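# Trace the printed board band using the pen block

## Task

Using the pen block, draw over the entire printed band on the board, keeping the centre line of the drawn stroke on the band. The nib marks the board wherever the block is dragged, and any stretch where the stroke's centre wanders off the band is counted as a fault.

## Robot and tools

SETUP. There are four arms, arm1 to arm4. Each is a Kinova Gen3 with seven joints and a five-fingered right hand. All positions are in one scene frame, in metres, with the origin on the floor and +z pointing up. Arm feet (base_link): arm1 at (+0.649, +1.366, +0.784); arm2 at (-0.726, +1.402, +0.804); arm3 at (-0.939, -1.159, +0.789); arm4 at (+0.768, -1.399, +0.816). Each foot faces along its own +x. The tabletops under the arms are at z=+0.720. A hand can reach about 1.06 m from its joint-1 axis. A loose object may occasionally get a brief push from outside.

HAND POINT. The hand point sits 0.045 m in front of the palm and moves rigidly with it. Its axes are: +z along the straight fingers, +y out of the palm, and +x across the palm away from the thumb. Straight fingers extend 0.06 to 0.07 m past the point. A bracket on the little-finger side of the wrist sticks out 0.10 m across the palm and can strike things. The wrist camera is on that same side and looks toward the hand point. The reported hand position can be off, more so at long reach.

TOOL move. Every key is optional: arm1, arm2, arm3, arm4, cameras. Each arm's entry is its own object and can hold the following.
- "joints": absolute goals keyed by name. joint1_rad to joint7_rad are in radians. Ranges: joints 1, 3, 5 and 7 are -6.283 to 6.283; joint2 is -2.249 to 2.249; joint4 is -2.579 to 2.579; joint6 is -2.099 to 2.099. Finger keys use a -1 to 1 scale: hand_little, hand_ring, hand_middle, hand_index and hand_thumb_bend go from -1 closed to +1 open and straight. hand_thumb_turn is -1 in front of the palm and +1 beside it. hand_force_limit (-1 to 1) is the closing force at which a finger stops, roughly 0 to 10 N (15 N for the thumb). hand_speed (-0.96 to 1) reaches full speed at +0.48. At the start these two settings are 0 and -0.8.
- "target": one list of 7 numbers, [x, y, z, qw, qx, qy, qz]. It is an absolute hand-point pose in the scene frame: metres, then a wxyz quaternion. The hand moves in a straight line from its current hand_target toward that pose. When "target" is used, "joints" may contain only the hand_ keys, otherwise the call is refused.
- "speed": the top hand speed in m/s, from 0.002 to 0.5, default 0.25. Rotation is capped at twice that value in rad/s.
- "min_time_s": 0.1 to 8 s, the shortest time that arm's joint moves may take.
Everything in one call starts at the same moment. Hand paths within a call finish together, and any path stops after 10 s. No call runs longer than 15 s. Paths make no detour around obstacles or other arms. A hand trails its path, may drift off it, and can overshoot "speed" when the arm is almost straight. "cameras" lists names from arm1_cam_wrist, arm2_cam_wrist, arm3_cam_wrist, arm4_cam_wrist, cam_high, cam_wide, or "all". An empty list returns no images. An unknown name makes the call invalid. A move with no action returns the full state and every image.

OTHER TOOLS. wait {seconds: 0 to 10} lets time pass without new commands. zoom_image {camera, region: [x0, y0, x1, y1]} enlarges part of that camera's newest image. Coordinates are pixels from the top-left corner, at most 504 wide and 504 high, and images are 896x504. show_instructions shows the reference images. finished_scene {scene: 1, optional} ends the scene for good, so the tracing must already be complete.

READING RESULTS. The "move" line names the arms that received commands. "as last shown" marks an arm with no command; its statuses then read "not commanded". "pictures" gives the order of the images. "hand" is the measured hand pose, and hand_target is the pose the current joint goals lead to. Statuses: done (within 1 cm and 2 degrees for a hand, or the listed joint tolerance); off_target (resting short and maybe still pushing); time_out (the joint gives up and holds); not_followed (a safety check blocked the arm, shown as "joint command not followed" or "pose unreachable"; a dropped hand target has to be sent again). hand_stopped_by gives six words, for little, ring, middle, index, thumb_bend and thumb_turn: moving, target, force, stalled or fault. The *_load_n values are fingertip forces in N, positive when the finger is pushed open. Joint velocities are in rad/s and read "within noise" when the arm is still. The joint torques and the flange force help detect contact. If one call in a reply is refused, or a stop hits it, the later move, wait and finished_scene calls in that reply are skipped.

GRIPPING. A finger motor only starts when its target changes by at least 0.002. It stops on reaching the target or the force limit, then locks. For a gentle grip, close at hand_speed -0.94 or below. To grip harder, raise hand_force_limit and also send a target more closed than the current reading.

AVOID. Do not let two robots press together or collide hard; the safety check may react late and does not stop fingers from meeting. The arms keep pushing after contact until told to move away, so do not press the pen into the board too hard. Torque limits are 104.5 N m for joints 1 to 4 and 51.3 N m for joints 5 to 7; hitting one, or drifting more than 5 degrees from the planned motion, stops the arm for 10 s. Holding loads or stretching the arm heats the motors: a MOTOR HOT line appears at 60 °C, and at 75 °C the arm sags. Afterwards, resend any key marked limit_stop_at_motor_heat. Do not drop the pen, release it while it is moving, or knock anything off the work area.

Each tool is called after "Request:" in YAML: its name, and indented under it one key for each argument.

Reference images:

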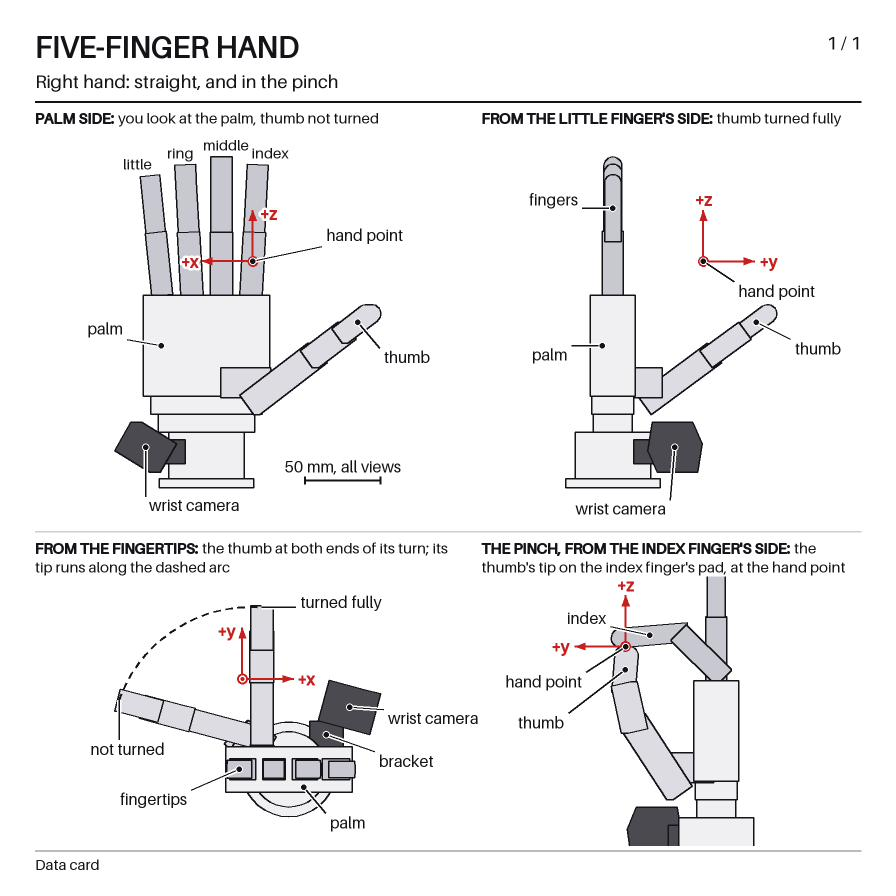

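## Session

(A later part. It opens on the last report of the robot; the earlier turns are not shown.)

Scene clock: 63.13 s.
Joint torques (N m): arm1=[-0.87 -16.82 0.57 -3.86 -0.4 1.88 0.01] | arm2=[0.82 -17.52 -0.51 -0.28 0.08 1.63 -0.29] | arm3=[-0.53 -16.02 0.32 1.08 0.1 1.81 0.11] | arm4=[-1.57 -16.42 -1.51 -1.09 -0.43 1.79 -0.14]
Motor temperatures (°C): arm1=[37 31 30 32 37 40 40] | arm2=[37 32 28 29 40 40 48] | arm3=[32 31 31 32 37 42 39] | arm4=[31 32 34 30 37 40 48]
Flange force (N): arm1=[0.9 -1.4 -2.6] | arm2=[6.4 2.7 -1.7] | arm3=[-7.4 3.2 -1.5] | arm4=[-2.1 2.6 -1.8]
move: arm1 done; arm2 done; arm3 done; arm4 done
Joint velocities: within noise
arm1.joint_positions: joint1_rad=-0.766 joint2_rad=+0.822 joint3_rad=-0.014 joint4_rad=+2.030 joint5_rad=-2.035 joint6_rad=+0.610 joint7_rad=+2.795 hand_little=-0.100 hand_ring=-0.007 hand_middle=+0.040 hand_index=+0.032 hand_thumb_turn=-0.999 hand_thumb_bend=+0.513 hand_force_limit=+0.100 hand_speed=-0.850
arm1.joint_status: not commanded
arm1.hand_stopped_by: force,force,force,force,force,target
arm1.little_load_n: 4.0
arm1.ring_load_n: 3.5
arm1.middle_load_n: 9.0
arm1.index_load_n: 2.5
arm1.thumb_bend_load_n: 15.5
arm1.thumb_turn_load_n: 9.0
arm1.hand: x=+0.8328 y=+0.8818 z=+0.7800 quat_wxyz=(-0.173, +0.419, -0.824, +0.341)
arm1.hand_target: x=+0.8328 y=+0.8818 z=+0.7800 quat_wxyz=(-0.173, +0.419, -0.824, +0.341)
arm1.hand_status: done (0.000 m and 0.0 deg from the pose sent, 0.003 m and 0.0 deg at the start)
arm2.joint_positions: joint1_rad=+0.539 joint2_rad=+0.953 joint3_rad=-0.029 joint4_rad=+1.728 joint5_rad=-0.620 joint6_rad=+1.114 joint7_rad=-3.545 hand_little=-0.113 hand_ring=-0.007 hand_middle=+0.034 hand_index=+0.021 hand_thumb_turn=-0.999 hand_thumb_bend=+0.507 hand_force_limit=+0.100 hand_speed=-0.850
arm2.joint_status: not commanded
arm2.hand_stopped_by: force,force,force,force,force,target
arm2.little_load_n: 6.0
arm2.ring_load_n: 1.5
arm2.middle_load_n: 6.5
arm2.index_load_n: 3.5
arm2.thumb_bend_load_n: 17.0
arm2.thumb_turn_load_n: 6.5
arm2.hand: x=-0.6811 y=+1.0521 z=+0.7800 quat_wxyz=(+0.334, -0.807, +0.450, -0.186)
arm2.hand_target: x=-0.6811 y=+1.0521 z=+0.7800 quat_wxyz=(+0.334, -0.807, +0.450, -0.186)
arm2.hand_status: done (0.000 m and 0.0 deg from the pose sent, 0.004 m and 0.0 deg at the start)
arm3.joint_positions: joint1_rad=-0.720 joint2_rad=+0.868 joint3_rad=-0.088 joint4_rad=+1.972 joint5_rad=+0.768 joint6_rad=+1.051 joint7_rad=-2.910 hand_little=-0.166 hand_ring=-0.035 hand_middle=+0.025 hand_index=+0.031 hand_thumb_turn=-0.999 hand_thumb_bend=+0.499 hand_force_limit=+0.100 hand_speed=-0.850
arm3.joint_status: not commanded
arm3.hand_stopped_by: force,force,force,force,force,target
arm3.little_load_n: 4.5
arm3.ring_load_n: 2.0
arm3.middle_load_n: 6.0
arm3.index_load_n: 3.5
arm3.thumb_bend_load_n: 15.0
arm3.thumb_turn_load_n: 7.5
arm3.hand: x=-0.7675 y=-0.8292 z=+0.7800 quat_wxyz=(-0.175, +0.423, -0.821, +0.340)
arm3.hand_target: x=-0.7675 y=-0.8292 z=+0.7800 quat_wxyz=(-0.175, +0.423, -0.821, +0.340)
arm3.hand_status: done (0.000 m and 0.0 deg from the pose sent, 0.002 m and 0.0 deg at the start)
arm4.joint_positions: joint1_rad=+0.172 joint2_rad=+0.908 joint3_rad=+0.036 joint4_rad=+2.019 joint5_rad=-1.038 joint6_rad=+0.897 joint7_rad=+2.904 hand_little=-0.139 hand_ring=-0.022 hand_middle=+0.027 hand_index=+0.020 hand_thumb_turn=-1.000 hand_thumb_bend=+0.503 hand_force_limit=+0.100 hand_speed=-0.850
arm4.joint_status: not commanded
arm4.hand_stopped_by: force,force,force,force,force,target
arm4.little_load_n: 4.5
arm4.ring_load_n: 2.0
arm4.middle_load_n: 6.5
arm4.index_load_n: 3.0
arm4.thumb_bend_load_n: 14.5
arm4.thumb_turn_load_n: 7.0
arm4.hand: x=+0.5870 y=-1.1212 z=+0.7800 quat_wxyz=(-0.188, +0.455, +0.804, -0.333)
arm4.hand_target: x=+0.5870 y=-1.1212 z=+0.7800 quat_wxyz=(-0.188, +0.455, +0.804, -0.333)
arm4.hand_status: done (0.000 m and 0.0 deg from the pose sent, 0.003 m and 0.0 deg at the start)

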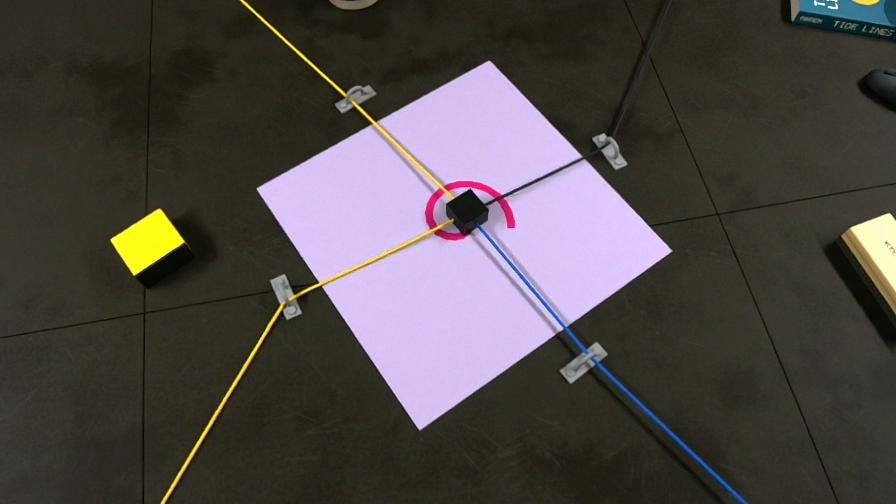

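Request:
move:
  arm1: {"target": [0.8325, 0.88136, 0.78, 0.17343, -0.41871, 0.82355, -0.34112], "speed": 0.02}
  arm2: {"target": [-0.68334, 1.05574, 0.78, 0.33423, -0.80691, 0.44995, -0.18637], "speed": 0.02}
  arm3: {"target": [-0.76781, -0.82955, 0.78, 0.17522, -0.42302, 0.82135, -0.34021], "speed": 0.02}
  arm4: {"target": [0.58512, -1.11811, 0.78, 0.18844, -0.45494, -0.80411, 0.33307], "speed": 0.02}
  cameras: ["cam_high"]

Request:
zoom_image:
  camera: "cam_high"
  region: [435, 185, 485, 240]

Scene clock: 65.10 s.
Joint torques (N m): arm1=[-0.94 -16.85 0.53 -3.92 -0.4 1.87 0] | arm2=[0.91 -17.28 -0.4 0.05 0.24 1.71 -0.29] | arm3=[-0.48 -16.12 0.38 0.82 0.2 1.78 0.07] | arm4=[-1.57 -16.53 -1.54 -1.08 -0.4 1.8 -0.13]
Motor temperatures (°C): arm1=[37 31 30 32 37 40 40] | arm2=[37 32 28 29 40 40 48] | arm3=[32 31 31 32 37 42 39] | arm4=[31 32 34 30 37 40 48]
Flange force (N): arm1=[0.9 -1.2 -2.7] | arm2=[7.1 2.7 -1.8] | arm3=[-6.8 3.1 -1.4] | arm4=[-1.8 2.7 -1.7]
move: arm1 done; arm2 done; arm3 done; arm4 done
Joint velocities: within noise
arm1.joint_positions: joint1_rad=-0.766 joint2_rad=+0.823 joint3_rad=-0.014 joint4_rad=+2.029 joint5_rad=-2.033 joint6_rad=+0.610 joint7_rad=+2.793 hand_little=-0.100 hand_ring=-0.007 hand_middle=+0.040 hand_index=+0.032 hand_thumb_turn=-0.999 hand_thumb_bend=+0.513 hand_force_limit=+0.100 hand_speed=-0.850
arm1.joint_status: not commanded
arm1.hand_stopped_by: force,force,force,force,force,target
arm1.little_load_n: 4.0
arm1.ring_load_n: 4.0
arm1.middle_load_n: 9.0
arm1.index_load_n: 2.5
arm1.thumb_bend_load_n: 15.5
arm1.thumb_turn_load_n: 9.5
arm1.hand: x=+0.8325 y=+0.8814 z=+0.7800 quat_wxyz=(-0.173, +0.419, -0.824, +0.341)
arm1.hand_target: x=+0.8325 y=+0.8814 z=+0.7800 quat_wxyz=(-0.173, +0.419, -0.824, +0.341)
arm1.hand_status: done (0.000 m and 0.0 deg from the pose sent, 0.000 m and 0.0 deg at the start)
arm2.joint_positions: joint1_rad=+0.545 joint2_rad=+0.950 joint3_rad=-0.029 joint4_rad=+1.739 joint5_rad=-0.619 joint6_rad=+1.110 joint7_rad=-3.537 hand_little=-0.113 hand_ring=-0.007 hand_middle=+0.034 hand_index=+0.021 hand_thumb_turn=-0.999 hand_thumb_bend=+0.507 hand_force_limit=+0.100 hand_speed=-0.850
arm2.joint_status: not commanded
arm2.hand_stopped_by: force,force,force,force,force,target
arm2.little_load_n: 5.5
arm2.ring_load_n: 1.5
arm2.middle_load_n: 6.5
arm2.index_load_n: 3.5
arm2.thumb_bend_load_n: 16.5
arm2.thumb_turn_load_n: 6.0
arm2.hand: x=-0.6833 y=+1.0557 z=+0.7800 quat_wxyz=(+0.334, -0.807, +0.450, -0.186)
arm2.hand_target: x=-0.6833 y=+1.0557 z=+0.7800 quat_wxyz=(+0.334, -0.807, +0.450, -0.186)
arm2.hand_status: done (0.000 m and 0.0 deg from the pose sent, 0.004 m and 0.0 deg at the start)
arm3.joint_positions: joint1_rad=-0.720 joint2_rad=+0.868 joint3_rad=-0.088 joint4_rad=+1.973 joint5_rad=+0.768 joint6_rad=+1.051 joint7_rad=-2.911 hand_little=-0.166 hand_ring=-0.035 hand_middle=+0.025 hand_index=+0.031 hand_thumb_turn=-0.999 hand_thumb_bend=+0.499 hand_force_limit=+0.100 hand_speed=-0.850
arm3.joint_status: not commanded
arm3.hand_stopped_by: force,force,force,force,force,target
arm3.little_load_n: 5.0
arm3.ring_load_n: 2.0
arm3.middle_load_n: 6.5
arm3.index_load_n: 3.5
arm3.thumb_bend_load_n: 15.0
arm3.thumb_turn_load_n: 7.5
arm3.hand: x=-0.7678 y=-0.8296 z=+0.7800 quat_wxyz=(-0.175, +0.423, -0.821, +0.340)
arm3.hand_target: x=-0.7678 y=-0.8296 z=+0.7800 quat_wxyz=(-0.175, +0.423, -0.821, +0.340)
arm3.hand_status: done (0.000 m and 0.0 deg from the pose sent, 0.000 m and 0.0 deg at the start)
arm4.joint_positions: joint1_rad=+0.168 joint2_rad=+0.910 joint3_rad=+0.037 joint4_rad=+2.008 joint5_rad=-1.035 joint6_rad=+0.902 joint7_rad=+2.895 hand_little=-0.139 hand_ring=-0.022 hand_middle=+0.027 hand_index=+0.020 hand_thumb_turn=-1.000 hand_thumb_bend=+0.503 hand_force_limit=+0.100 hand_speed=-0.850
arm4.joint_status: not commanded
arm4.hand_stopped_by: force,force,force,force,force,target
arm4.little_load_n: 4.5
arm4.ring_load_n: 2.0
arm4.middle_load_n: 6.5
arm4.index_load_n: 3.0
arm4.thumb_bend_load_n: 14.5
arm4.thumb_turn_load_n: 7.0
arm4.hand: x=+0.5851 y=-1.1181 z=+0.7800 quat_wxyz=(-0.188, +0.455, +0.804, -0.333)
arm4.hand_target: x=+0.5851 y=-1.1181 z=+0.7800 quat_wxyz=(-0.188, +0.455, +0.804, -0.333)
arm4.hand_status: done (0.000 m and 0.0 deg from the pose sent, 0.004 m and 0.0 deg at the start)

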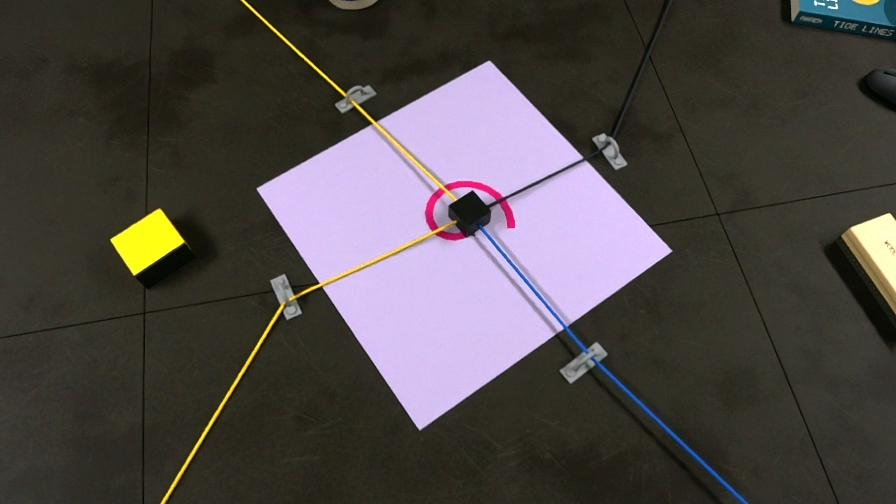

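Scaled by 9.164 from the camera's image (finer frame: 1280x720).

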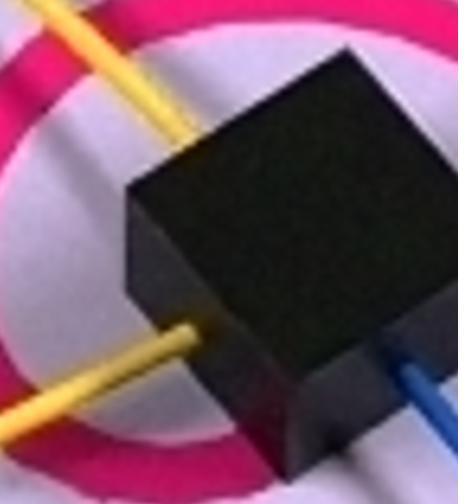

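Request:
move:
  arm1: {"target": [0.83403, 0.88346, 0.78, 0.17343, -0.41871, 0.82355, -0.34112], "speed": 0.02}
  arm2: {"target": [-0.68502, 1.05846, 0.78, 0.33423, -0.80691, 0.44995, -0.18637], "speed": 0.02}
  arm3: {"target": [-0.76688, -0.82825, 0.78, 0.17522, -0.42302, 0.82135, -0.34021], "speed": 0.02}
  arm4: {"target": [0.5829, -1.11443, 0.78, 0.18844, -0.45494, -0.80411, 0.33307], "speed": 0.02}
  cameras: ["cam_high"]

Request:
zoom_image:
  camera: "cam_high"
  region: [440, 185, 500, 245]

Scene clock: 66.57 s.
Joint torques (N m): arm1=[-1.01 -16.77 0.41 -3.73 -0.39 1.94 -0.05] | arm2=[0.91 -17.22 -0.41 0.1 0.24 1.76 -0.3] | arm3=[-0.48 -16.19 0.46 0.66 0.31 1.76 0.05] | arm4=[-1.55 -16.7 -1.54 -1.33 -0.48 1.79 -0.12]
Motor temperatures (°C): arm1=[37 31 30 32 37 40 40] | arm2=[37 32 28 29 40 40 48] | arm3=[32 31 31 32 37 42 39] | arm4=[31 32 34 30 37 40 48]
Flange force (N): arm1=[1.3 -1.3 -2.6] | arm2=[7.0 2.8 -1.7] | arm3=[-6.5 3.0 -1.5] | arm4=[-2.1 2.6 -1.7]
move: arm1 done; arm2 done; arm3 done; arm4 done
Joint velocities: within noise
arm1.joint_positions: joint1_rad=-0.770 joint2_rad=+0.821 joint3_rad=-0.014 joint4_rad=+2.036 joint5_rad=-2.045 joint6_rad=+0.611 joint7_rad=+2.802 hand_little=-0.100 hand_ring=-0.007 hand_middle=+0.040 hand_index=+0.032 hand_thumb_turn=-0.999 hand_thumb_bend=+0.513 hand_force_limit=+0.100 hand_speed=-0.850
arm1.joint_status: not commanded
arm1.hand_stopped_by: force,force,force,force,force,target
arm1.little_load_n: 4.0
arm1.ring_load_n: 3.5
arm1.middle_load_n: 9.0
arm1.index_load_n: 2.0
arm1.thumb_bend_load_n: 15.5
arm1.thumb_turn_load_n: 9.0
arm1.hand: x=+0.8340 y=+0.8835 z=+0.7800 quat_wxyz=(-0.173, +0.419, -0.824, +0.341)
arm1.hand_target: x=+0.8340 y=+0.8835 z=+0.7800 quat_wxyz=(-0.173, +0.419, -0.824, +0.341)
arm1.hand_status: done (0.000 m and 0.0 deg from the pose sent, 0.003 m and 0.0 deg at the start)
arm2.joint_positions: joint1_rad=+0.549 joint2_rad=+0.948 joint3_rad=-0.028 joint4_rad=+1.748 joint5_rad=-0.618 joint6_rad=+1.106 joint7_rad=-3.531 hand_little=-0.113 hand_ring=-0.007 hand_middle=+0.034 hand_index=+0.021 hand_thumb_turn=-0.999 hand_thumb_bend=+0.507 hand_force_limit=+0.100 hand_speed=-0.850
arm2.joint_status: not commanded
arm2.hand_stopped_by: force,force,force,force,force,target
arm2.little_load_n: 5.5
arm2.ring_load_n: 1.5
arm2.middle_load_n: 6.5
arm2.index_load_n: 3.5
arm2.thumb_bend_load_n: 16.5
arm2.thumb_turn_load_n: 6.0
arm2.hand: x=-0.6850 y=+1.0585 z=+0.7800 quat_wxyz=(+0.334, -0.807, +0.450, -0.186)
arm2.hand_target: x=-0.6850 y=+1.0585 z=+0.7800 quat_wxyz=(+0.334, -0.807, +0.450, -0.186)
arm2.hand_status: done (0.000 m and 0.0 deg from the pose sent, 0.003 m and 0.0 deg at the start)
arm3.joint_positions: joint1_rad=-0.718 joint2_rad=+0.869 joint3_rad=-0.088 joint4_rad=+1.968 joint5_rad=+0.768 joint6_rad=+1.053 joint7_rad=-2.907 hand_little=-0.166 hand_ring=-0.035 hand_middle=+0.025 hand_index=+0.031 hand_thumb_turn=-0.999 hand_thumb_bend=+0.499 hand_force_limit=+0.100 hand_speed=-0.850
arm3.joint_status: not commanded
arm3.hand_stopped_by: force,force,force,force,force,target
arm3.little_load_n: 5.0
arm3.ring_load_n: 2.0
arm3.middle_load_n: 6.0
arm3.index_load_n: 3.0
arm3.thumb_bend_load_n: 15.0
arm3.thumb_turn_load_n: 7.5
arm3.hand: x=-0.7669 y=-0.8282 z=+0.7800 quat_wxyz=(-0.175, +0.423, -0.821, +0.340)
arm3.hand_target: x=-0.7669 y=-0.8282 z=+0.7800 quat_wxyz=(-0.175, +0.423, -0.821, +0.340)
arm3.hand_status: done (0.000 m and 0.0 deg from the pose sent, 0.002 m and 0.0 deg at the start)
arm4.joint_positions: joint1_rad=+0.163 joint2_rad=+0.912 joint3_rad=+0.039 joint4_rad=+1.995 joint5_rad=-1.032 joint6_rad=+0.908 joint7_rad=+2.883 hand_little=-0.139 hand_ring=-0.022 hand_middle=+0.027 hand_index=+0.020 hand_thumb_turn=-1.000 hand_thumb_bend=+0.503 hand_force_limit=+0.100 hand_speed=-0.850
arm4.joint_status: not commanded
arm4.hand_stopped_by: force,force,force,force,force,target
arm4.little_load_n: 4.5
arm4.ring_load_n: 2.0
arm4.middle_load_n: 6.0
arm4.index_load_n: 3.0
arm4.thumb_bend_load_n: 14.0
arm4.thumb_turn_load_n: 7.0
arm4.hand: x=+0.5829 y=-1.1144 z=+0.7800 quat_wxyz=(-0.188, +0.455, +0.804, -0.333)
arm4.hand_target: x=+0.5829 y=-1.1144 z=+0.7800 quat_wxyz=(-0.188, +0.455, +0.804, -0.333)
arm4.hand_status: done (0.000 m and 0.0 deg from the pose sent, 0.004 m and 0.0 deg at the start)

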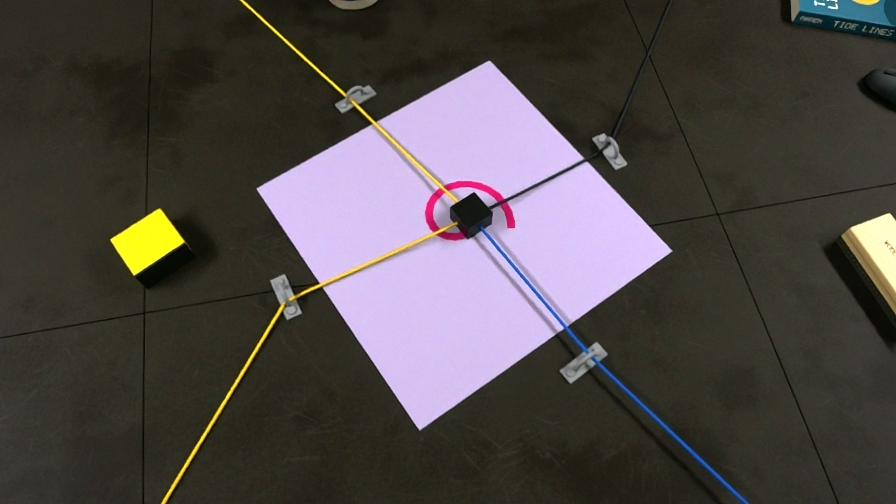

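Scaled by 8.400 from the camera's image (finer frame: 1280x720).

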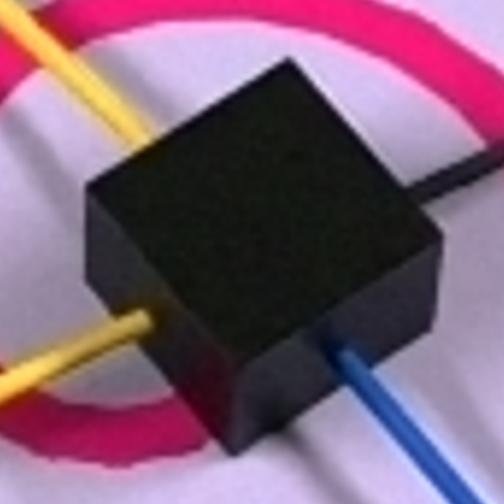

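Request:
move:
  arm1: {"target": [0.83621, 0.88645, 0.78, 0.17343, -0.41871, 0.82355, -0.34112], "speed": 0.02}
  arm2: {"target": [-0.68697, 1.06161, 0.78, 0.33423, -0.80691, 0.44995, -0.18637], "speed": 0.02}
  arm3: {"target": [-0.76543, -0.82622, 0.78, 0.17522, -0.42302, 0.82135, -0.34021], "speed": 0.02}
  arm4: {"target": [0.58084, -1.111, 0.78, 0.18844, -0.45494, -0.80411, 0.33307], "speed": 0.02}
  cameras: ["cam_high"]

Request:
zoom_image:
  camera: "cam_high"
  region: [440, 185, 500, 245]

Scene clock: 68.60 s.
Joint torques (N m): arm1=[-1.7 -16.46 -0.14 -3.15 -0.24 2.12 -0.09] | arm2=[0.85 -17.17 -0.41 -0.1 0.06 1.64 -0.26] | arm3=[-0.46 -16.32 0.49 0.59 0.32 1.74 0.03] | arm4=[-1.53 -16.81 -1.57 -1.46 -0.51 1.8 -0.11]
Motor temperatures (°C): arm1=[37 31 30 32 37 40 40] | arm2=[37 32 28 29 40 40 48] | arm3=[32 31 31 32 37 42 39] | arm4=[31 32 34 30 37 40 48]
Flange force (N): arm1=[3.2 -1.4 -2.8] | arm2=[6.4 2.5 -1.8] | arm3=[-6.5 3.1 -1.5] | arm4=[-2.1 2.4 -1.8]
move: arm1 done; arm2 done; arm3 done; arm4 done
Joint velocities: within noise
arm1.joint_positions: joint1_rad=-0.778 joint2_rad=+0.819 joint3_rad=-0.012 joint4_rad=+2.045 joint5_rad=-2.062 joint6_rad=+0.614 joint7_rad=+2.815 hand_little=-0.100 hand_ring=-0.007 hand_middle=+0.040 hand_index=+0.032 hand_thumb_turn=-0.999 hand_thumb_bend=+0.513 hand_force_limit=+0.100 hand_speed=-0.850
arm1.joint_status: not commanded
arm1.hand_stopped_by: force,force,force,force,force,target
arm1.little_load_n: 4.0
arm1.ring_load_n: 4.0
arm1.middle_load_n: 9.0
arm1.index_load_n: 2.0
arm1.thumb_bend_load_n: 15.5
arm1.thumb_turn_load_n: 8.5
arm1.hand: x=+0.8362 y=+0.8864 z=+0.7800 quat_wxyz=(-0.173, +0.419, -0.824, +0.341)
arm1.hand_target: x=+0.8362 y=+0.8864 z=+0.7800 quat_wxyz=(-0.173, +0.419, -0.824, +0.341)
arm1.hand_status: done (0.000 m and 0.0 deg from the pose sent, 0.004 m and 0.0 deg at the start)
arm2.joint_positions: joint1_rad=+0.554 joint2_rad=+0.945 joint3_rad=-0.027 joint4_rad=+1.758 joint5_rad=-0.617 joint6_rad=+1.102 joint7_rad=-3.524 hand_little=-0.113 hand_ring=-0.007 hand_middle=+0.034 hand_index=+0.021 hand_thumb_turn=-0.999 hand_thumb_bend=+0.507 hand_force_limit=+0.100 hand_speed=-0.850
arm2.joint_status: not commanded
arm2.hand_stopped_by: force,force,force,force,force,target
arm2.little_load_n: 5.5
arm2.ring_load_n: 1.5
arm2.middle_load_n: 6.5
arm2.index_load_n: 3.5
arm2.thumb_bend_load_n: 17.0
arm2.thumb_turn_load_n: 6.0
arm2.hand: x=-0.6870 y=+1.0616 z=+0.7800 quat_wxyz=(+0.334, -0.807, +0.450, -0.186)
arm2.hand_target: x=-0.6870 y=+1.0616 z=+0.7800 quat_wxyz=(+0.334, -0.807, +0.450, -0.186)
arm2.hand_status: done (0.000 m and 0.0 deg from the pose sent, 0.004 m and 0.0 deg at the start)
arm3.joint_positions: joint1_rad=-0.715 joint2_rad=+0.870 joint3_rad=-0.087 joint4_rad=+1.961 joint5_rad=+0.768 joint6_rad=+1.055 joint7_rad=-2.902 hand_little=-0.166 hand_ring=-0.035 hand_middle=+0.025 hand_index=+0.031 hand_thumb_turn=-0.999 hand_thumb_bend=+0.499 hand_force_limit=+0.100 hand_speed=-0.850
arm3.joint_status: not commanded
arm3.hand_stopped_by: force,force,force,force,force,target
arm3.little_load_n: 5.0
arm3.ring_load_n: 2.0
arm3.middle_load_n: 6.0
arm3.index_load_n: 3.5
arm3.thumb_bend_load_n: 15.0
arm3.thumb_turn_load_n: 7.5
arm3.hand: x=-0.7654 y=-0.8262 z=+0.7800 quat_wxyz=(-0.175, +0.423, -0.821, +0.340)
arm3.hand_target: x=-0.7654 y=-0.8262 z=+0.7800 quat_wxyz=(-0.175, +0.423, -0.821, +0.340)
arm3.hand_status: done (0.000 m and 0.0 deg from the pose sent, 0.002 m and 0.0 deg at the start)
arm4.joint_positions: joint1_rad=+0.158 joint2_rad=+0.914 joint3_rad=+0.040 joint4_rad=+1.983 joint5_rad=-1.029 joint6_rad=+0.913 joint7_rad=+2.872 hand_little=-0.139 hand_ring=-0.022 hand_middle=+0.027 hand_index=+0.020 hand_thumb_turn=-1.000 hand_thumb_bend=+0.503 hand_force_limit=+0.100 hand_speed=-0.850
arm4.joint_status: not commanded
arm4.hand_stopped_by: force,force,force,force,force,target
arm4.little_load_n: 4.5
arm4.ring_load_n: 2.0
arm4.middle_load_n: 6.0
arm4.index_load_n: 3.0
arm4.thumb_bend_load_n: 14.0
arm4.thumb_turn_load_n: 7.0
arm4.hand: x=+0.5808 y=-1.1110 z=+0.7800 quat_wxyz=(-0.188, +0.455, +0.804, -0.333)
arm4.hand_target: x=+0.5808 y=-1.1110 z=+0.7800 quat_wxyz=(-0.188, +0.455, +0.804, -0.333)
arm4.hand_status: done (0.000 m and 0.0 deg from the pose sent, 0.004 m and 0.0 deg at the start)

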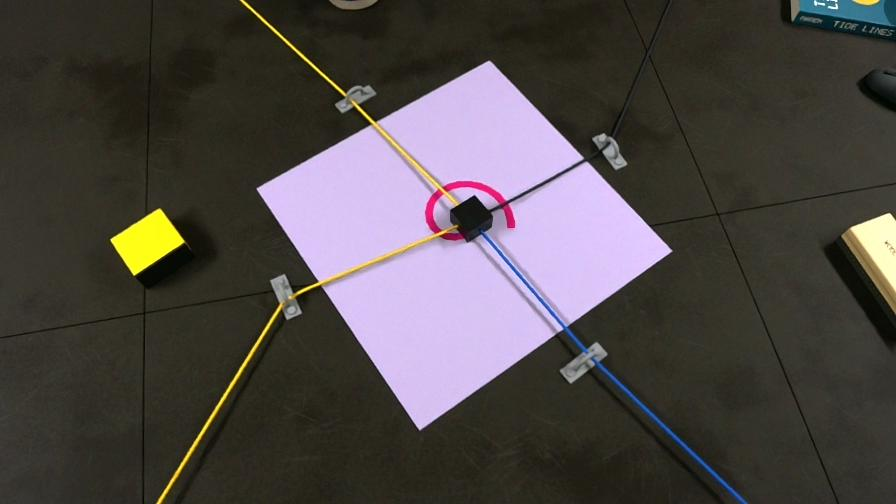

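Scaled by 8.400 from the camera's image (finer frame: 1280x720).

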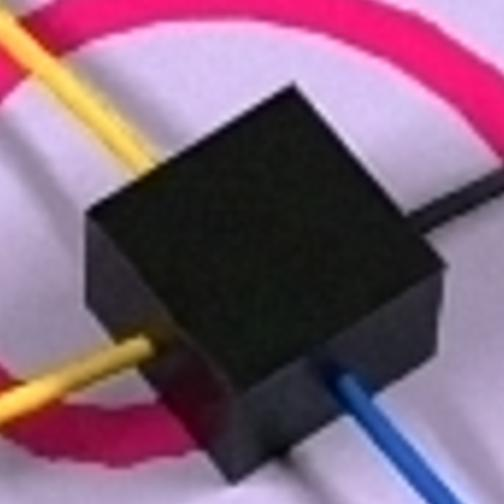

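Request:
move:
  arm1: {"target": [0.83862, 0.88976, 0.78, 0.17343, -0.41871, 0.82355, -0.34112], "speed": 0.02}
  arm2: {"target": [-0.6887, 1.06442, 0.78, 0.33423, -0.80691, 0.44995, -0.18637], "speed": 0.02}
  arm3: {"target": [-0.76328, -0.82321, 0.78, 0.17522, -0.42302, 0.82135, -0.34021], "speed": 0.02}
  arm4: {"target": [0.57925, -1.10834, 0.78, 0.18844, -0.45494, -0.80411, 0.33307], "speed": 0.02}
  cameras: ["cam_high"]

Request:
zoom_image:
  camera: "cam_high"
  region: [440, 185, 500, 245]

Scene clock: 70.17 s.
Joint torques (N m): arm1=[-1.74 -16.3 -0.28 -2.98 -0.17 2.12 -0.15] | arm2=[0.79 -17.18 -0.43 -0.09 0.12 1.66 -0.27] | arm3=[-0.5 -16.34 0.45 0.62 0.27 1.75 0.05] | arm4=[-1.55 -16.93 -1.58 -1.5 -0.53 1.77 -0.11]
Motor temperatures (°C): arm1=[37 31 30 32 37 40 40] | arm2=[37 32 28 29 40 40 48] | arm3=[32 31 31 32 37 42 39] | arm4=[31 32 34 30 37 40 48]
Flange force (N): arm1=[3.1 -1.2 -2.7] | arm2=[6.2 2.7 -1.7] | arm3=[-6.8 3.0 -1.5] | arm4=[-2.0 2.6 -1.8]
move: arm1 done; arm2 done; arm3 done; arm4 done
Joint velocities: within noise
arm1.joint_positions: joint1_rad=-0.786 joint2_rad=+0.817 joint3_rad=-0.011 joint4_rad=+2.056 joint5_rad=-2.080 joint6_rad=+0.618 joint7_rad=+2.828 hand_little=-0.100 hand_ring=-0.007 hand_middle=+0.040 hand_index=+0.032 hand_thumb_turn=-0.999 hand_thumb_bend=+0.513 hand_force_limit=+0.100 hand_speed=-0.850
arm1.joint_status: not commanded
arm1.hand_stopped_by: force,force,force,force,force,target
arm1.little_load_n: 4.5
arm1.ring_load_n: 4.0
arm1.middle_load_n: 9.0
arm1.index_load_n: 2.0
arm1.thumb_bend_load_n: 15.5
arm1.thumb_turn_load_n: 9.0
arm1.hand: x=+0.8386 y=+0.8898 z=+0.7800 quat_wxyz=(-0.173, +0.419, -0.824, +0.341)
arm1.hand_target: x=+0.8386 y=+0.8898 z=+0.7800 quat_wxyz=(-0.173, +0.419, -0.824, +0.341)
arm1.hand_status: done (0.000 m and 0.0 deg from the pose sent, 0.004 m and 0.0 deg at the start)
arm2.joint_positions: joint1_rad=+0.558 joint2_rad=+0.942 joint3_rad=-0.027 joint4_rad=+1.766 joint5_rad=-0.615 joint6_rad=+1.098 joint7_rad=-3.518 hand_little=-0.113 hand_ring=-0.007 hand_middle=+0.034 hand_index=+0.021 hand_thumb_turn=-0.999 hand_thumb_bend=+0.507 hand_force_limit=+0.100 hand_speed=-0.850
arm2.joint_status: not commanded
arm2.hand_stopped_by: force,force,force,force,force,target
arm2.little_load_n: 5.5
arm2.ring_load_n: 1.0
arm2.middle_load_n: 6.5
arm2.index_load_n: 3.0
arm2.thumb_bend_load_n: 17.0
arm2.thumb_turn_load_n: 6.5
arm2.hand: x=-0.6887 y=+1.0644 z=+0.7800 quat_wxyz=(+0.334, -0.807, +0.450, -0.186)
arm2.hand_target: x=-0.6887 y=+1.0644 z=+0.7800 quat_wxyz=(+0.334, -0.807, +0.450, -0.186)
arm2.hand_status: done (0.000 m and 0.0 deg from the pose sent, 0.003 m and 0.0 deg at the start)
arm3.joint_positions: joint1_rad=-0.711 joint2_rad=+0.873 joint3_rad=-0.086 joint4_rad=+1.951 joint5_rad=+0.769 joint6_rad=+1.060 joint7_rad=-2.893 hand_little=-0.166 hand_ring=-0.035 hand_middle=+0.025 hand_index=+0.031 hand_thumb_turn=-0.999 hand_thumb_bend=+0.499 hand_force_limit=+0.100 hand_speed=-0.850
arm3.joint_status: not commanded
arm3.hand_stopped_by: force,force,force,force,force,target
arm3.little_load_n: 5.0
arm3.ring_load_n: 2.0
arm3.middle_load_n: 6.0
arm3.index_load_n: 3.5
arm3.thumb_bend_load_n: 15.0
arm3.thumb_turn_load_n: 7.5
arm3.hand: x=-0.7633 y=-0.8232 z=+0.7800 quat_wxyz=(-0.175, +0.423, -0.821, +0.340)
arm3.hand_target: x=-0.7633 y=-0.8232 z=+0.7800 quat_wxyz=(-0.175, +0.423, -0.821, +0.340)
arm3.hand_status: done (0.000 m and 0.0 deg from the pose sent, 0.004 m and 0.0 deg at the start)
arm4.joint_positions: joint1_rad=+0.155 joint2_rad=+0.916 joint3_rad=+0.041 joint4_rad=+1.973 joint5_rad=-1.027 joint6_rad=+0.918 joint7_rad=+2.864 hand_little=-0.139 hand_ring=-0.022 hand_middle=+0.027 hand_index=+0.020 hand_thumb_turn=-1.000 hand_thumb_bend=+0.503 hand_force_limit=+0.100 hand_speed=-0.850
arm4.joint_status: not commanded
arm4.hand_stopped_by: force,force,force,force,force,target
arm4.little_load_n: 4.5
arm4.ring_load_n: 2.0
arm4.middle_load_n: 6.0
arm4.index_load_n: 3.0
arm4.thumb_bend_load_n: 14.5
arm4.thumb_turn_load_n: 7.0
arm4.hand: x=+0.5792 y=-1.1083 z=+0.7800 quat_wxyz=(-0.188, +0.455, +0.804, -0.333)
arm4.hand_target: x=+0.5792 y=-1.1083 z=+0.7800 quat_wxyz=(-0.188, +0.455, +0.804, -0.333)
arm4.hand_status: done (0.000 m and 0.0 deg from the pose sent, 0.003 m and 0.0 deg at the start)

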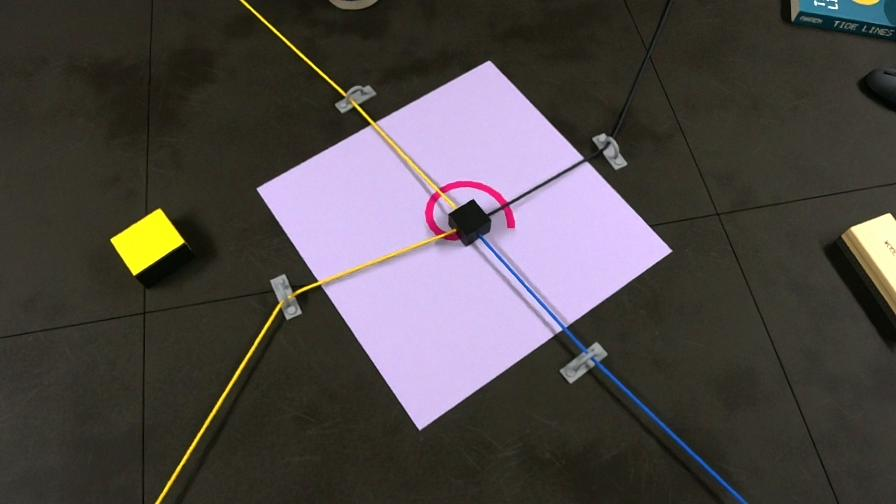

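Scaled by 8.400 from the camera's image (finer frame: 1280x720).

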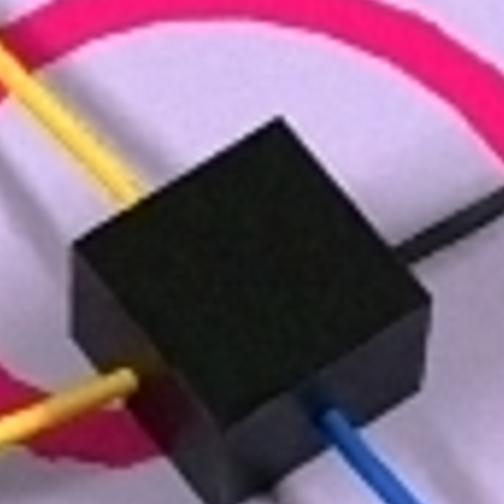

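Request:
move:
  arm1: {"target": [0.84127, 0.8934, 0.78, 0.17343, -0.41871, 0.82355, -0.34112], "speed": 0.02}
  arm2: {"target": [-0.68965, 1.06595, 0.78, 0.33423, -0.80691, 0.44995, -0.18637], "speed": 0.02}
  arm3: {"target": [-0.76002, -0.81865, 0.78, 0.17522, -0.42302, 0.82135, -0.34021], "speed": 0.02}
  arm4: {"target": [0.57822, -1.10663, 0.78, 0.18844, -0.45494, -0.80411, 0.33307], "speed": 0.02}
  cameras: ["cam_high"]

Request:
zoom_image:
  camera: "cam_high"
  region: [440, 185, 500, 245]

Scene clock: 71.77 s.
Joint torques (N m): arm1=[-1.98 -16.11 -0.45 -2.7 -0.09 2.18 -0.17] | arm2=[0.86 -17.09 -0.48 -0.11 0.12 1.66 -0.26] | arm3=[-0.5 -16.51 0.47 0.53 0.31 1.77 0.07] | arm4=[-1.59 -17 -1.54 -1.57 -0.54 1.79 -0.13]
Motor temperatures (°C): arm1=[37 31 30 32 37 40 40] | arm2=[37 32 28 29 40 40 48] | arm3=[32 31 31 32 37 42 39] | arm4=[31 32 34 30 37 40 48]
Flange force (N): arm1=[3.9 -1.4 -2.7] | arm2=[6.1 2.4 -1.6] | arm3=[-6.8 3.1 -1.4] | arm4=[-2.2 2.6 -1.7]
move: arm1 done; arm2 done; arm3 done; arm4 done
Joint velocities: within noise
arm1.joint_positions: joint1_rad=-0.795 joint2_rad=+0.815 joint3_rad=-0.008 joint4_rad=+2.068 joint5_rad=-2.100 joint6_rad=+0.622 joint7_rad=+2.843 hand_little=-0.100 hand_ring=-0.007 hand_middle=+0.040 hand_index=+0.032 hand_thumb_turn=-0.999 hand_thumb_bend=+0.513 hand_force_limit=+0.100 hand_speed=-0.850
arm1.joint_status: not commanded
arm1.hand_stopped_by: force,force,force,force,force,target
arm1.little_load_n: 4.5
arm1.ring_load_n: 4.0
arm1.middle_load_n: 8.5
arm1.index_load_n: 2.0
arm1.thumb_bend_load_n: 15.5
arm1.thumb_turn_load_n: 8.5
arm1.hand: x=+0.8413 y=+0.8934 z=+0.7800 quat_wxyz=(-0.173, +0.419, -0.824, +0.341)
arm1.hand_target: x=+0.8413 y=+0.8934 z=+0.7800 quat_wxyz=(-0.173, +0.419, -0.824, +0.341)
arm1.hand_status: done (0.000 m and 0.0 deg from the pose sent, 0.005 m and 0.0 deg at the start)
arm2.joint_positions: joint1_rad=+0.560 joint2_rad=+0.941 joint3_rad=-0.027 joint4_rad=+1.771 joint5_rad=-0.615 joint6_rad=+1.096 joint7_rad=-3.514 hand_little=-0.113 hand_ring=-0.007 hand_middle=+0.034 hand_index=+0.021 hand_thumb_turn=-0.999 hand_thumb_bend=+0.507 hand_force_limit=+0.100 hand_speed=-0.850
arm2.joint_status: not commanded
arm2.hand_stopped_by: force,force,force,force,force,target
arm2.little_load_n: 5.5
arm2.ring_load_n: 1.5
arm2.middle_load_n: 6.5
arm2.index_load_n: 3.5
arm2.thumb_bend_load_n: 17.0
arm2.thumb_turn_load_n: 6.5
arm2.hand: x=-0.6897 y=+1.0659 z=+0.7800 quat_wxyz=(+0.334, -0.807, +0.450, -0.186)
arm2.hand_target: x=-0.6897 y=+1.0659 z=+0.7800 quat_wxyz=(+0.334, -0.807, +0.450, -0.186)
arm2.hand_status: done (0.000 m and 0.0 deg from the pose sent, 0.002 m and 0.0 deg at the start)
arm3.joint_positions: joint1_rad=-0.704 joint2_rad=+0.877 joint3_rad=-0.084 joint4_rad=+1.935 joint5_rad=+0.770 joint6_rad=+1.066 joint7_rad=-2.880 hand_little=-0.166 hand_ring=-0.035 hand_middle=+0.025 hand_index=+0.031 hand_thumb_turn=-0.999 hand_thumb_bend=+0.499 hand_force_limit=+0.100 hand_speed=-0.850
arm3.joint_status: not commanded
arm3.hand_stopped_by: force,force,force,force,force,target
arm3.little_load_n: 5.0
arm3.ring_load_n: 2.0
arm3.middle_load_n: 6.0
arm3.index_load_n: 3.5
arm3.thumb_bend_load_n: 15.0
arm3.thumb_turn_load_n: 7.5
arm3.hand: x=-0.7600 y=-0.8186 z=+0.7800 quat_wxyz=(-0.175, +0.423, -0.821, +0.340)
arm3.hand_target: x=-0.7600 y=-0.8186 z=+0.7800 quat_wxyz=(-0.175, +0.423, -0.821, +0.340)
arm3.hand_status: done (0.000 m and 0.0 deg from the pose sent, 0.006 m and 0.0 deg at the start)
arm4.joint_positions: joint1_rad=+0.153 joint2_rad=+0.917 joint3_rad=+0.042 joint4_rad=+1.967 joint5_rad=-1.026 joint6_rad=+0.920 joint7_rad=+2.858 hand_little=-0.139 hand_ring=-0.022 hand_middle=+0.027 hand_index=+0.020 hand_thumb_turn=-1.000 hand_thumb_bend=+0.503 hand_force_limit=+0.100 hand_speed=-0.850
arm4.joint_status: not commanded
arm4.hand_stopped_by: force,force,force,force,force,target
arm4.little_load_n: 4.5
arm4.ring_load_n: 2.5
arm4.middle_load_n: 6.5
arm4.index_load_n: 3.0
arm4.thumb_bend_load_n: 14.0
arm4.thumb_turn_load_n: 7.0
arm4.hand: x=+0.5782 y=-1.1066 z=+0.7800 quat_wxyz=(-0.188, +0.455, +0.804, -0.333)
arm4.hand_target: x=+0.5782 y=-1.1066 z=+0.7800 quat_wxyz=(-0.188, +0.455, +0.804, -0.333)
arm4.hand_status: done (0.000 m and 0.0 deg from the pose sent, 0.002 m and 0.0 deg at the start)

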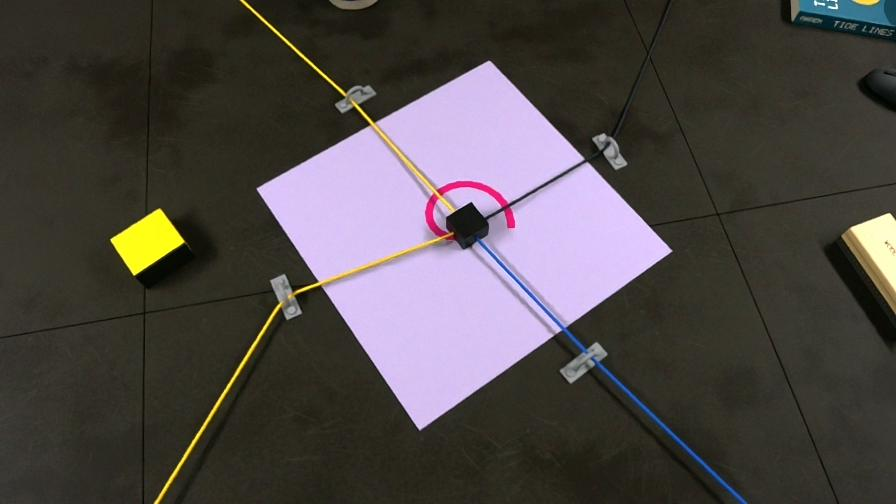

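Scaled by 8.400 from the camera's image (finer frame: 1280x720).

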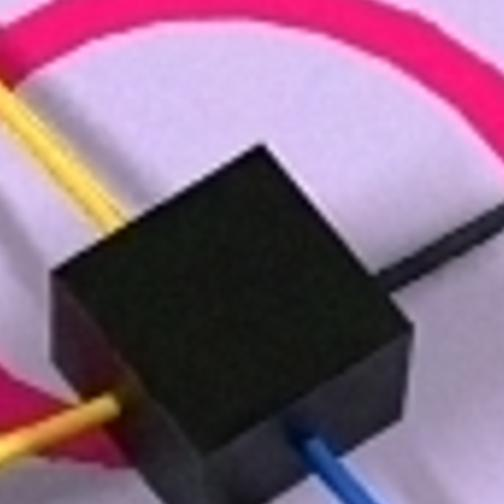

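Request:
move:
  arm1: {"target": [0.84451, 0.89784, 0.78, 0.17343, -0.41871, 0.82355, -0.34112], "speed": 0.02}
  arm2: {"target": [-0.68965, 1.06595, 0.78, 0.33423, -0.80691, 0.44995, -0.18637], "speed": 0.02}
  arm3: {"target": [-0.75636, -0.81353, 0.78, 0.17522, -0.42302, 0.82135, -0.34021], "speed": 0.02}
  arm4: {"target": [0.57796, -1.1062, 0.78, 0.18844, -0.45494, -0.80411, 0.33307], "speed": 0.02}
  cameras: ["cam_high"]

Request:
zoom_image:
  camera: "cam_high"
  region: [435, 190, 495, 250]

Scene clock: 73.37 s.
Joint torques (N m): arm1=[-1.55 -16.19 -0.07 -2.98 -0.18 2.09 -0.14] | arm2=[0.79 -17.14 -0.55 -0.2 0.06 1.59 -0.25] | arm3=[-0.49 -16.66 0.51 0.33 0.35 1.74 0.05] | arm4=[-1.54 -16.99 -1.55 -1.51 -0.52 1.79 -0.1]
Motor temperatures (°C): arm1=[37 31 30 32 37 40 40] | arm2=[37 32 28 29 40 40 48] | arm3=[32 31 31 32 37 42 39] | arm4=[31 32 34 30 37 40 48]
Flange force (N): arm1=[2.9 -1.4 -2.6] | arm2=[5.9 2.5 -1.8] | arm3=[-6.6 2.9 -1.4] | arm4=[-1.9 2.5 -1.7]
move: arm1 done; arm2 done; arm3 done; arm4 done
Joint velocities: within noise
arm1.joint_positions: joint1_rad=-0.807 joint2_rad=+0.812 joint3_rad=-0.006 joint4_rad=+2.082 joint5_rad=-2.124 joint6_rad=+0.628 joint7_rad=+2.860 hand_little=-0.100 hand_ring=-0.007 hand_middle=+0.040 hand_index=+0.032 hand_thumb_turn=-0.999 hand_thumb_bend=+0.513 hand_force_limit=+0.100 hand_speed=-0.850
arm1.joint_status: not commanded
arm1.hand_stopped_by: force,force,force,force,force,target
arm1.little_load_n: 4.5
arm1.ring_load_n: 4.0
arm1.middle_load_n: 9.0
arm1.index_load_n: 2.5
arm1.thumb_bend_load_n: 15.5
arm1.thumb_turn_load_n: 9.0
arm1.hand: x=+0.8445 y=+0.8978 z=+0.7800 quat_wxyz=(-0.173, +0.419, -0.824, +0.341)
arm1.hand_target: x=+0.8445 y=+0.8978 z=+0.7800 quat_wxyz=(-0.173, +0.419, -0.824, +0.341)
arm1.hand_status: done (0.000 m and 0.0 deg from the pose sent, 0.005 m and 0.0 deg at the start)
arm2.joint_positions: joint1_rad=+0.560 joint2_rad=+0.941 joint3_rad=-0.027 joint4_rad=+1.771 joint5_rad=-0.615 joint6_rad=+1.096 joint7_rad=-3.514 hand_little=-0.113 hand_ring=-0.007 hand_middle=+0.034 hand_index=+0.021 hand_thumb_turn=-0.999 hand_thumb_bend=+0.507 hand_force_limit=+0.100 hand_speed=-0.850
arm2.joint_status: not commanded
arm2.hand_stopped_by: force,force,force,force,force,target
arm2.little_load_n: 5.5
arm2.ring_load_n: 1.5
arm2.middle_load_n: 7.0
arm2.index_load_n: 3.5
arm2.thumb_bend_load_n: 16.5
arm2.thumb_turn_load_n: 6.5
arm2.hand: x=-0.6897 y=+1.0659 z=+0.7800 quat_wxyz=(+0.334, -0.807, +0.450, -0.186)
arm2.hand_target: x=-0.6897 y=+1.0659 z=+0.7800 quat_wxyz=(+0.334, -0.807, +0.450, -0.186)
arm2.hand_status: done (0.000 m and 0.0 deg from the pose sent, 0.000 m and 0.0 deg at the start)
arm3.joint_positions: joint1_rad=-0.697 joint2_rad=+0.881 joint3_rad=-0.082 joint4_rad=+1.917 joint5_rad=+0.771 joint6_rad=+1.073 joint7_rad=-2.866 hand_little=-0.166 hand_ring=-0.035 hand_middle=+0.025 hand_index=+0.031 hand_thumb_turn=-0.999 hand_thumb_bend=+0.499 hand_force_limit=+0.100 hand_speed=-0.850
arm3.joint_status: not commanded
arm3.hand_stopped_by: force,force,force,force,force,target
arm3.little_load_n: 5.0
arm3.ring_load_n: 2.0
arm3.middle_load_n: 6.0
arm3.index_load_n: 3.5
arm3.thumb_bend_load_n: 15.0
arm3.thumb_turn_load_n: 7.5
arm3.hand: x=-0.7564 y=-0.8135 z=+0.7800 quat_wxyz=(-0.175, +0.423, -0.821, +0.340)
arm3.hand_target: x=-0.7564 y=-0.8135 z=+0.7800 quat_wxyz=(-0.175, +0.423, -0.821, +0.340)
arm3.hand_status: done (0.000 m and 0.0 deg from the pose sent, 0.006 m and 0.0 deg at the start)
arm4.joint_positions: joint1_rad=+0.152 joint2_rad=+0.918 joint3_rad=+0.042 joint4_rad=+1.965 joint5_rad=-1.025 joint6_rad=+0.921 joint7_rad=+2.857 hand_little=-0.139 hand_ring=-0.022 hand_middle=+0.027 hand_index=+0.020 hand_thumb_turn=-1.000 hand_thumb_bend=+0.503 hand_force_limit=+0.100 hand_speed=-0.850
arm4.joint_status: not commanded
arm4.hand_stopped_by: force,force,force,force,force,target
arm4.little_load_n: 4.5
arm4.ring_load_n: 2.5
arm4.middle_load_n: 6.5
arm4.index_load_n: 3.0
arm4.thumb_bend_load_n: 14.5
arm4.thumb_turn_load_n: 7.0
arm4.hand: x=+0.5780 y=-1.1062 z=+0.7800 quat_wxyz=(-0.188, +0.455, +0.804, -0.333)
arm4.hand_target: x=+0.5779 y=-1.1062 z=+0.7800 quat_wxyz=(-0.188, +0.455, +0.804, -0.333)
arm4.hand_status: done (0.000 m and 0.0 deg from the pose sent, 0.001 m and 0.0 deg at the start)

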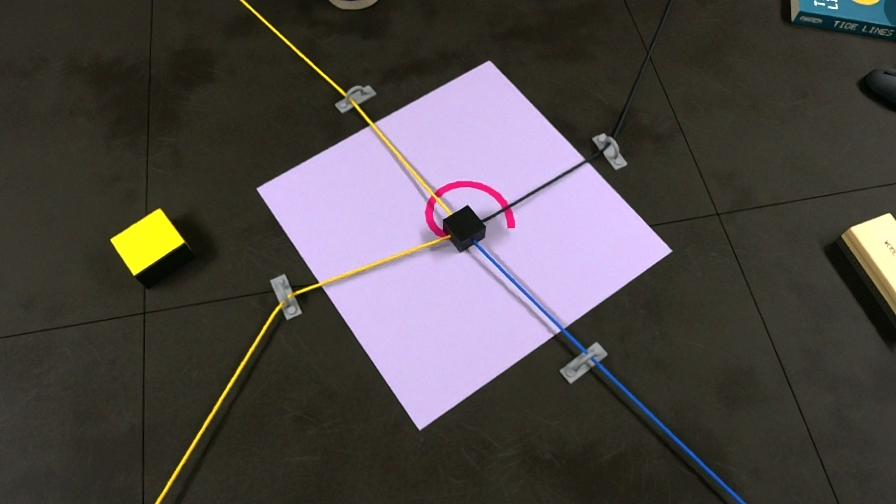

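Scaled by 8.400 from the camera's image (finer frame: 1280x720).

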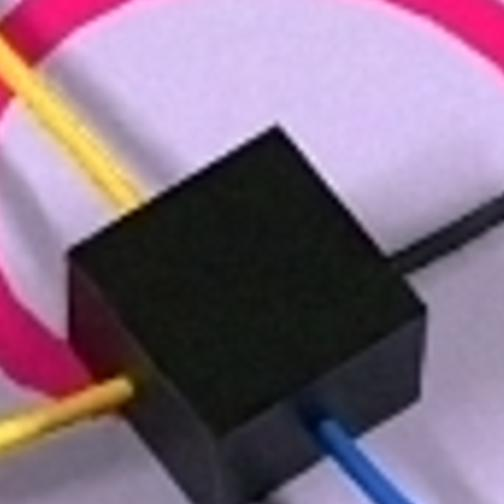

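Request:
move:
  arm1: {"target": [0.8487, 0.90358, 0.78, 0.17343, -0.41871, 0.82355, -0.34112], "speed": 0.02}
  arm2: {"target": [-0.68786, 1.06305, 0.78, 0.33423, -0.80691, 0.44995, -0.18637], "speed": 0.02}
  arm3: {"target": [-0.75235, -0.80791, 0.78, 0.17522, -0.42302, 0.82135, -0.34021], "speed": 0.02}
  arm4: {"target": [0.57904, -1.108, 0.78, 0.18844, -0.45494, -0.80411, 0.33307], "speed": 0.02}
  cameras: ["cam_high"]

Request:
zoom_image:
  camera: "cam_high"
  region: [430, 190, 490, 250]

Scene clock: 74.83 s.
Joint torques (N m): arm1=[-1.7 -16 -0.05 -2.86 -0.13 2.09 -0.15] | arm2=[0.7 -17.31 -0.67 -0.43 -0.06 1.53 -0.22] | arm3=[-0.46 -16.86 0.55 0.18 0.41 1.7 0.03] | arm4=[-1.53 -16.85 -1.49 -1.32 -0.46 1.8 -0.13]
Motor temperatures (°C): arm1=[37 31 30 32 37 40 40] | arm2=[37 32 28 29 40 40 48] | arm3=[32 31 31 32 37 42 39] | arm4=[31 32 34 30 37 40 48]
Flange force (N): arm1=[3.3 -1.4 -2.9] | arm2=[5.5 2.5 -1.9] | arm3=[-6.7 2.9 -1.6] | arm4=[-1.6 2.5 -1.7]
move: arm1 done; arm2 done; arm3 done; arm4 done
Joint velocities: within noise
arm1.joint_positions: joint1_rad=-0.823 joint2_rad=+0.809 joint3_rad=-0.002 joint4_rad=+2.100 joint5_rad=-2.155 joint6_rad=+0.635 joint7_rad=+2.881 hand_little=-0.100 hand_ring=-0.007 hand_middle=+0.040 hand_index=+0.032 hand_thumb_turn=-0.999 hand_thumb_bend=+0.513 hand_force_limit=+0.100 hand_speed=-0.850
arm1.joint_status: not commanded
arm1.hand_stopped_by: force,force,force,force,force,target
arm1.little_load_n: 4.5
arm1.ring_load_n: 4.0
arm1.middle_load_n: 9.0
arm1.index_load_n: 2.0
arm1.thumb_bend_load_n: 15.5
arm1.thumb_turn_load_n: 8.5
arm1.hand: x=+0.8487 y=+0.9036 z=+0.7800 quat_wxyz=(-0.173, +0.419, -0.824, +0.341)
arm1.hand_target: x=+0.8487 y=+0.9036 z=+0.7800 quat_wxyz=(-0.173, +0.419, -0.824, +0.341)
arm1.hand_status: done (0.000 m and 0.0 deg from the pose sent, 0.007 m and 0.0 deg at the start)
arm2.joint_positions: joint1_rad=+0.556 joint2_rad=+0.944 joint3_rad=-0.027 joint4_rad=+1.762 joint5_rad=-0.616 joint6_rad=+1.100 joint7_rad=-3.521 hand_little=-0.113 hand_ring=-0.007 hand_middle=+0.034 hand_index=+0.021 hand_thumb_turn=-0.999 hand_thumb_bend=+0.507 hand_force_limit=+0.100 hand_speed=-0.850
arm2.joint_status: not commanded
arm2.hand_stopped_by: force,force,force,force,force,target
arm2.little_load_n: 5.5
arm2.ring_load_n: 1.5
arm2.middle_load_n: 7.0
arm2.index_load_n: 3.5
arm2.thumb_bend_load_n: 16.5
arm2.thumb_turn_load_n: 6.5
arm2.hand: x=-0.6879 y=+1.0630 z=+0.7800 quat_wxyz=(+0.334, -0.807, +0.450, -0.186)
arm2.hand_target: x=-0.6879 y=+1.0630 z=+0.7800 quat_wxyz=(+0.334, -0.807, +0.450, -0.186)
arm2.hand_status: done (0.000 m and 0.0 deg from the pose sent, 0.003 m and 0.0 deg at the start)
arm3.joint_positions: joint1_rad=-0.689 joint2_rad=+0.886 joint3_rad=-0.080 joint4_rad=+1.897 joint5_rad=+0.772 joint6_rad=+1.081 joint7_rad=-2.850 hand_little=-0.166 hand_ring=-0.035 hand_middle=+0.025 hand_index=+0.031 hand_thumb_turn=-0.999 hand_thumb_bend=+0.499 hand_force_limit=+0.100 hand_speed=-0.850
arm3.joint_status: not commanded
arm3.hand_stopped_by: force,force,force,force,force,target
arm3.little_load_n: 5.0
arm3.ring_load_n: 2.0
arm3.middle_load_n: 6.0
arm3.index_load_n: 3.0
arm3.thumb_bend_load_n: 15.0
arm3.thumb_turn_load_n: 7.5
arm3.hand: x=-0.7524 y=-0.8079 z=+0.7800 quat_wxyz=(-0.175, +0.423, -0.821, +0.340)
arm3.hand_target: x=-0.7524 y=-0.8079 z=+0.7800 quat_wxyz=(-0.175, +0.423, -0.821, +0.340)
arm3.hand_status: done (0.000 m and 0.0 deg from the pose sent, 0.007 m and 0.0 deg at the start)
arm4.joint_positions: joint1_rad=+0.154 joint2_rad=+0.916 joint3_rad=+0.042 joint4_rad=+1.972 joint5_rad=-1.027 joint6_rad=+0.918 joint7_rad=+2.863 hand_little=-0.139 hand_ring=-0.022 hand_middle=+0.027 hand_index=+0.020 hand_thumb_turn=-1.000 hand_thumb_bend=+0.503 hand_force_limit=+0.100 hand_speed=-0.850
arm4.joint_status: not commanded
arm4.hand_stopped_by: force,force,force,force,force,target
arm4.little_load_n: 5.0
arm4.ring_load_n: 2.0
arm4.middle_load_n: 6.5
arm4.index_load_n: 3.0
arm4.thumb_bend_load_n: 14.0
arm4.thumb_turn_load_n: 7.0
arm4.hand: x=+0.5790 y=-1.1080 z=+0.7800 quat_wxyz=(-0.188, +0.455, +0.804, -0.333)
arm4.hand_target: x=+0.5790 y=-1.1080 z=+0.7800 quat_wxyz=(-0.188, +0.455, +0.804, -0.333)
arm4.hand_status: done (0.000 m and 0.0 deg from the pose sent, 0.002 m and 0.0 deg at the start)

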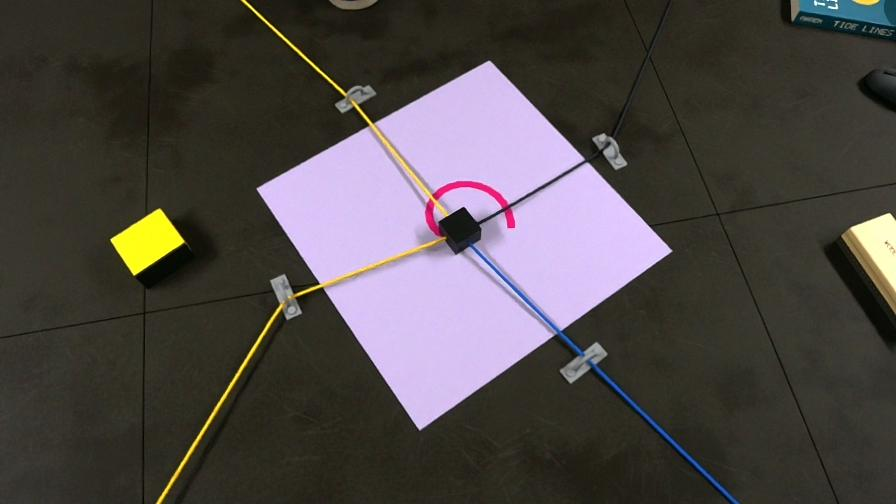

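Scaled by 8.400 from the camera's image (finer frame: 1280x720).

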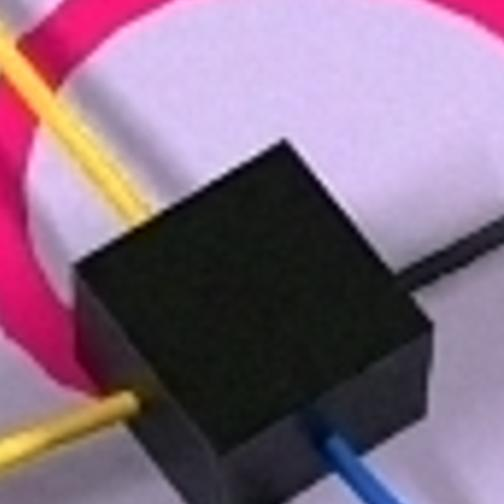

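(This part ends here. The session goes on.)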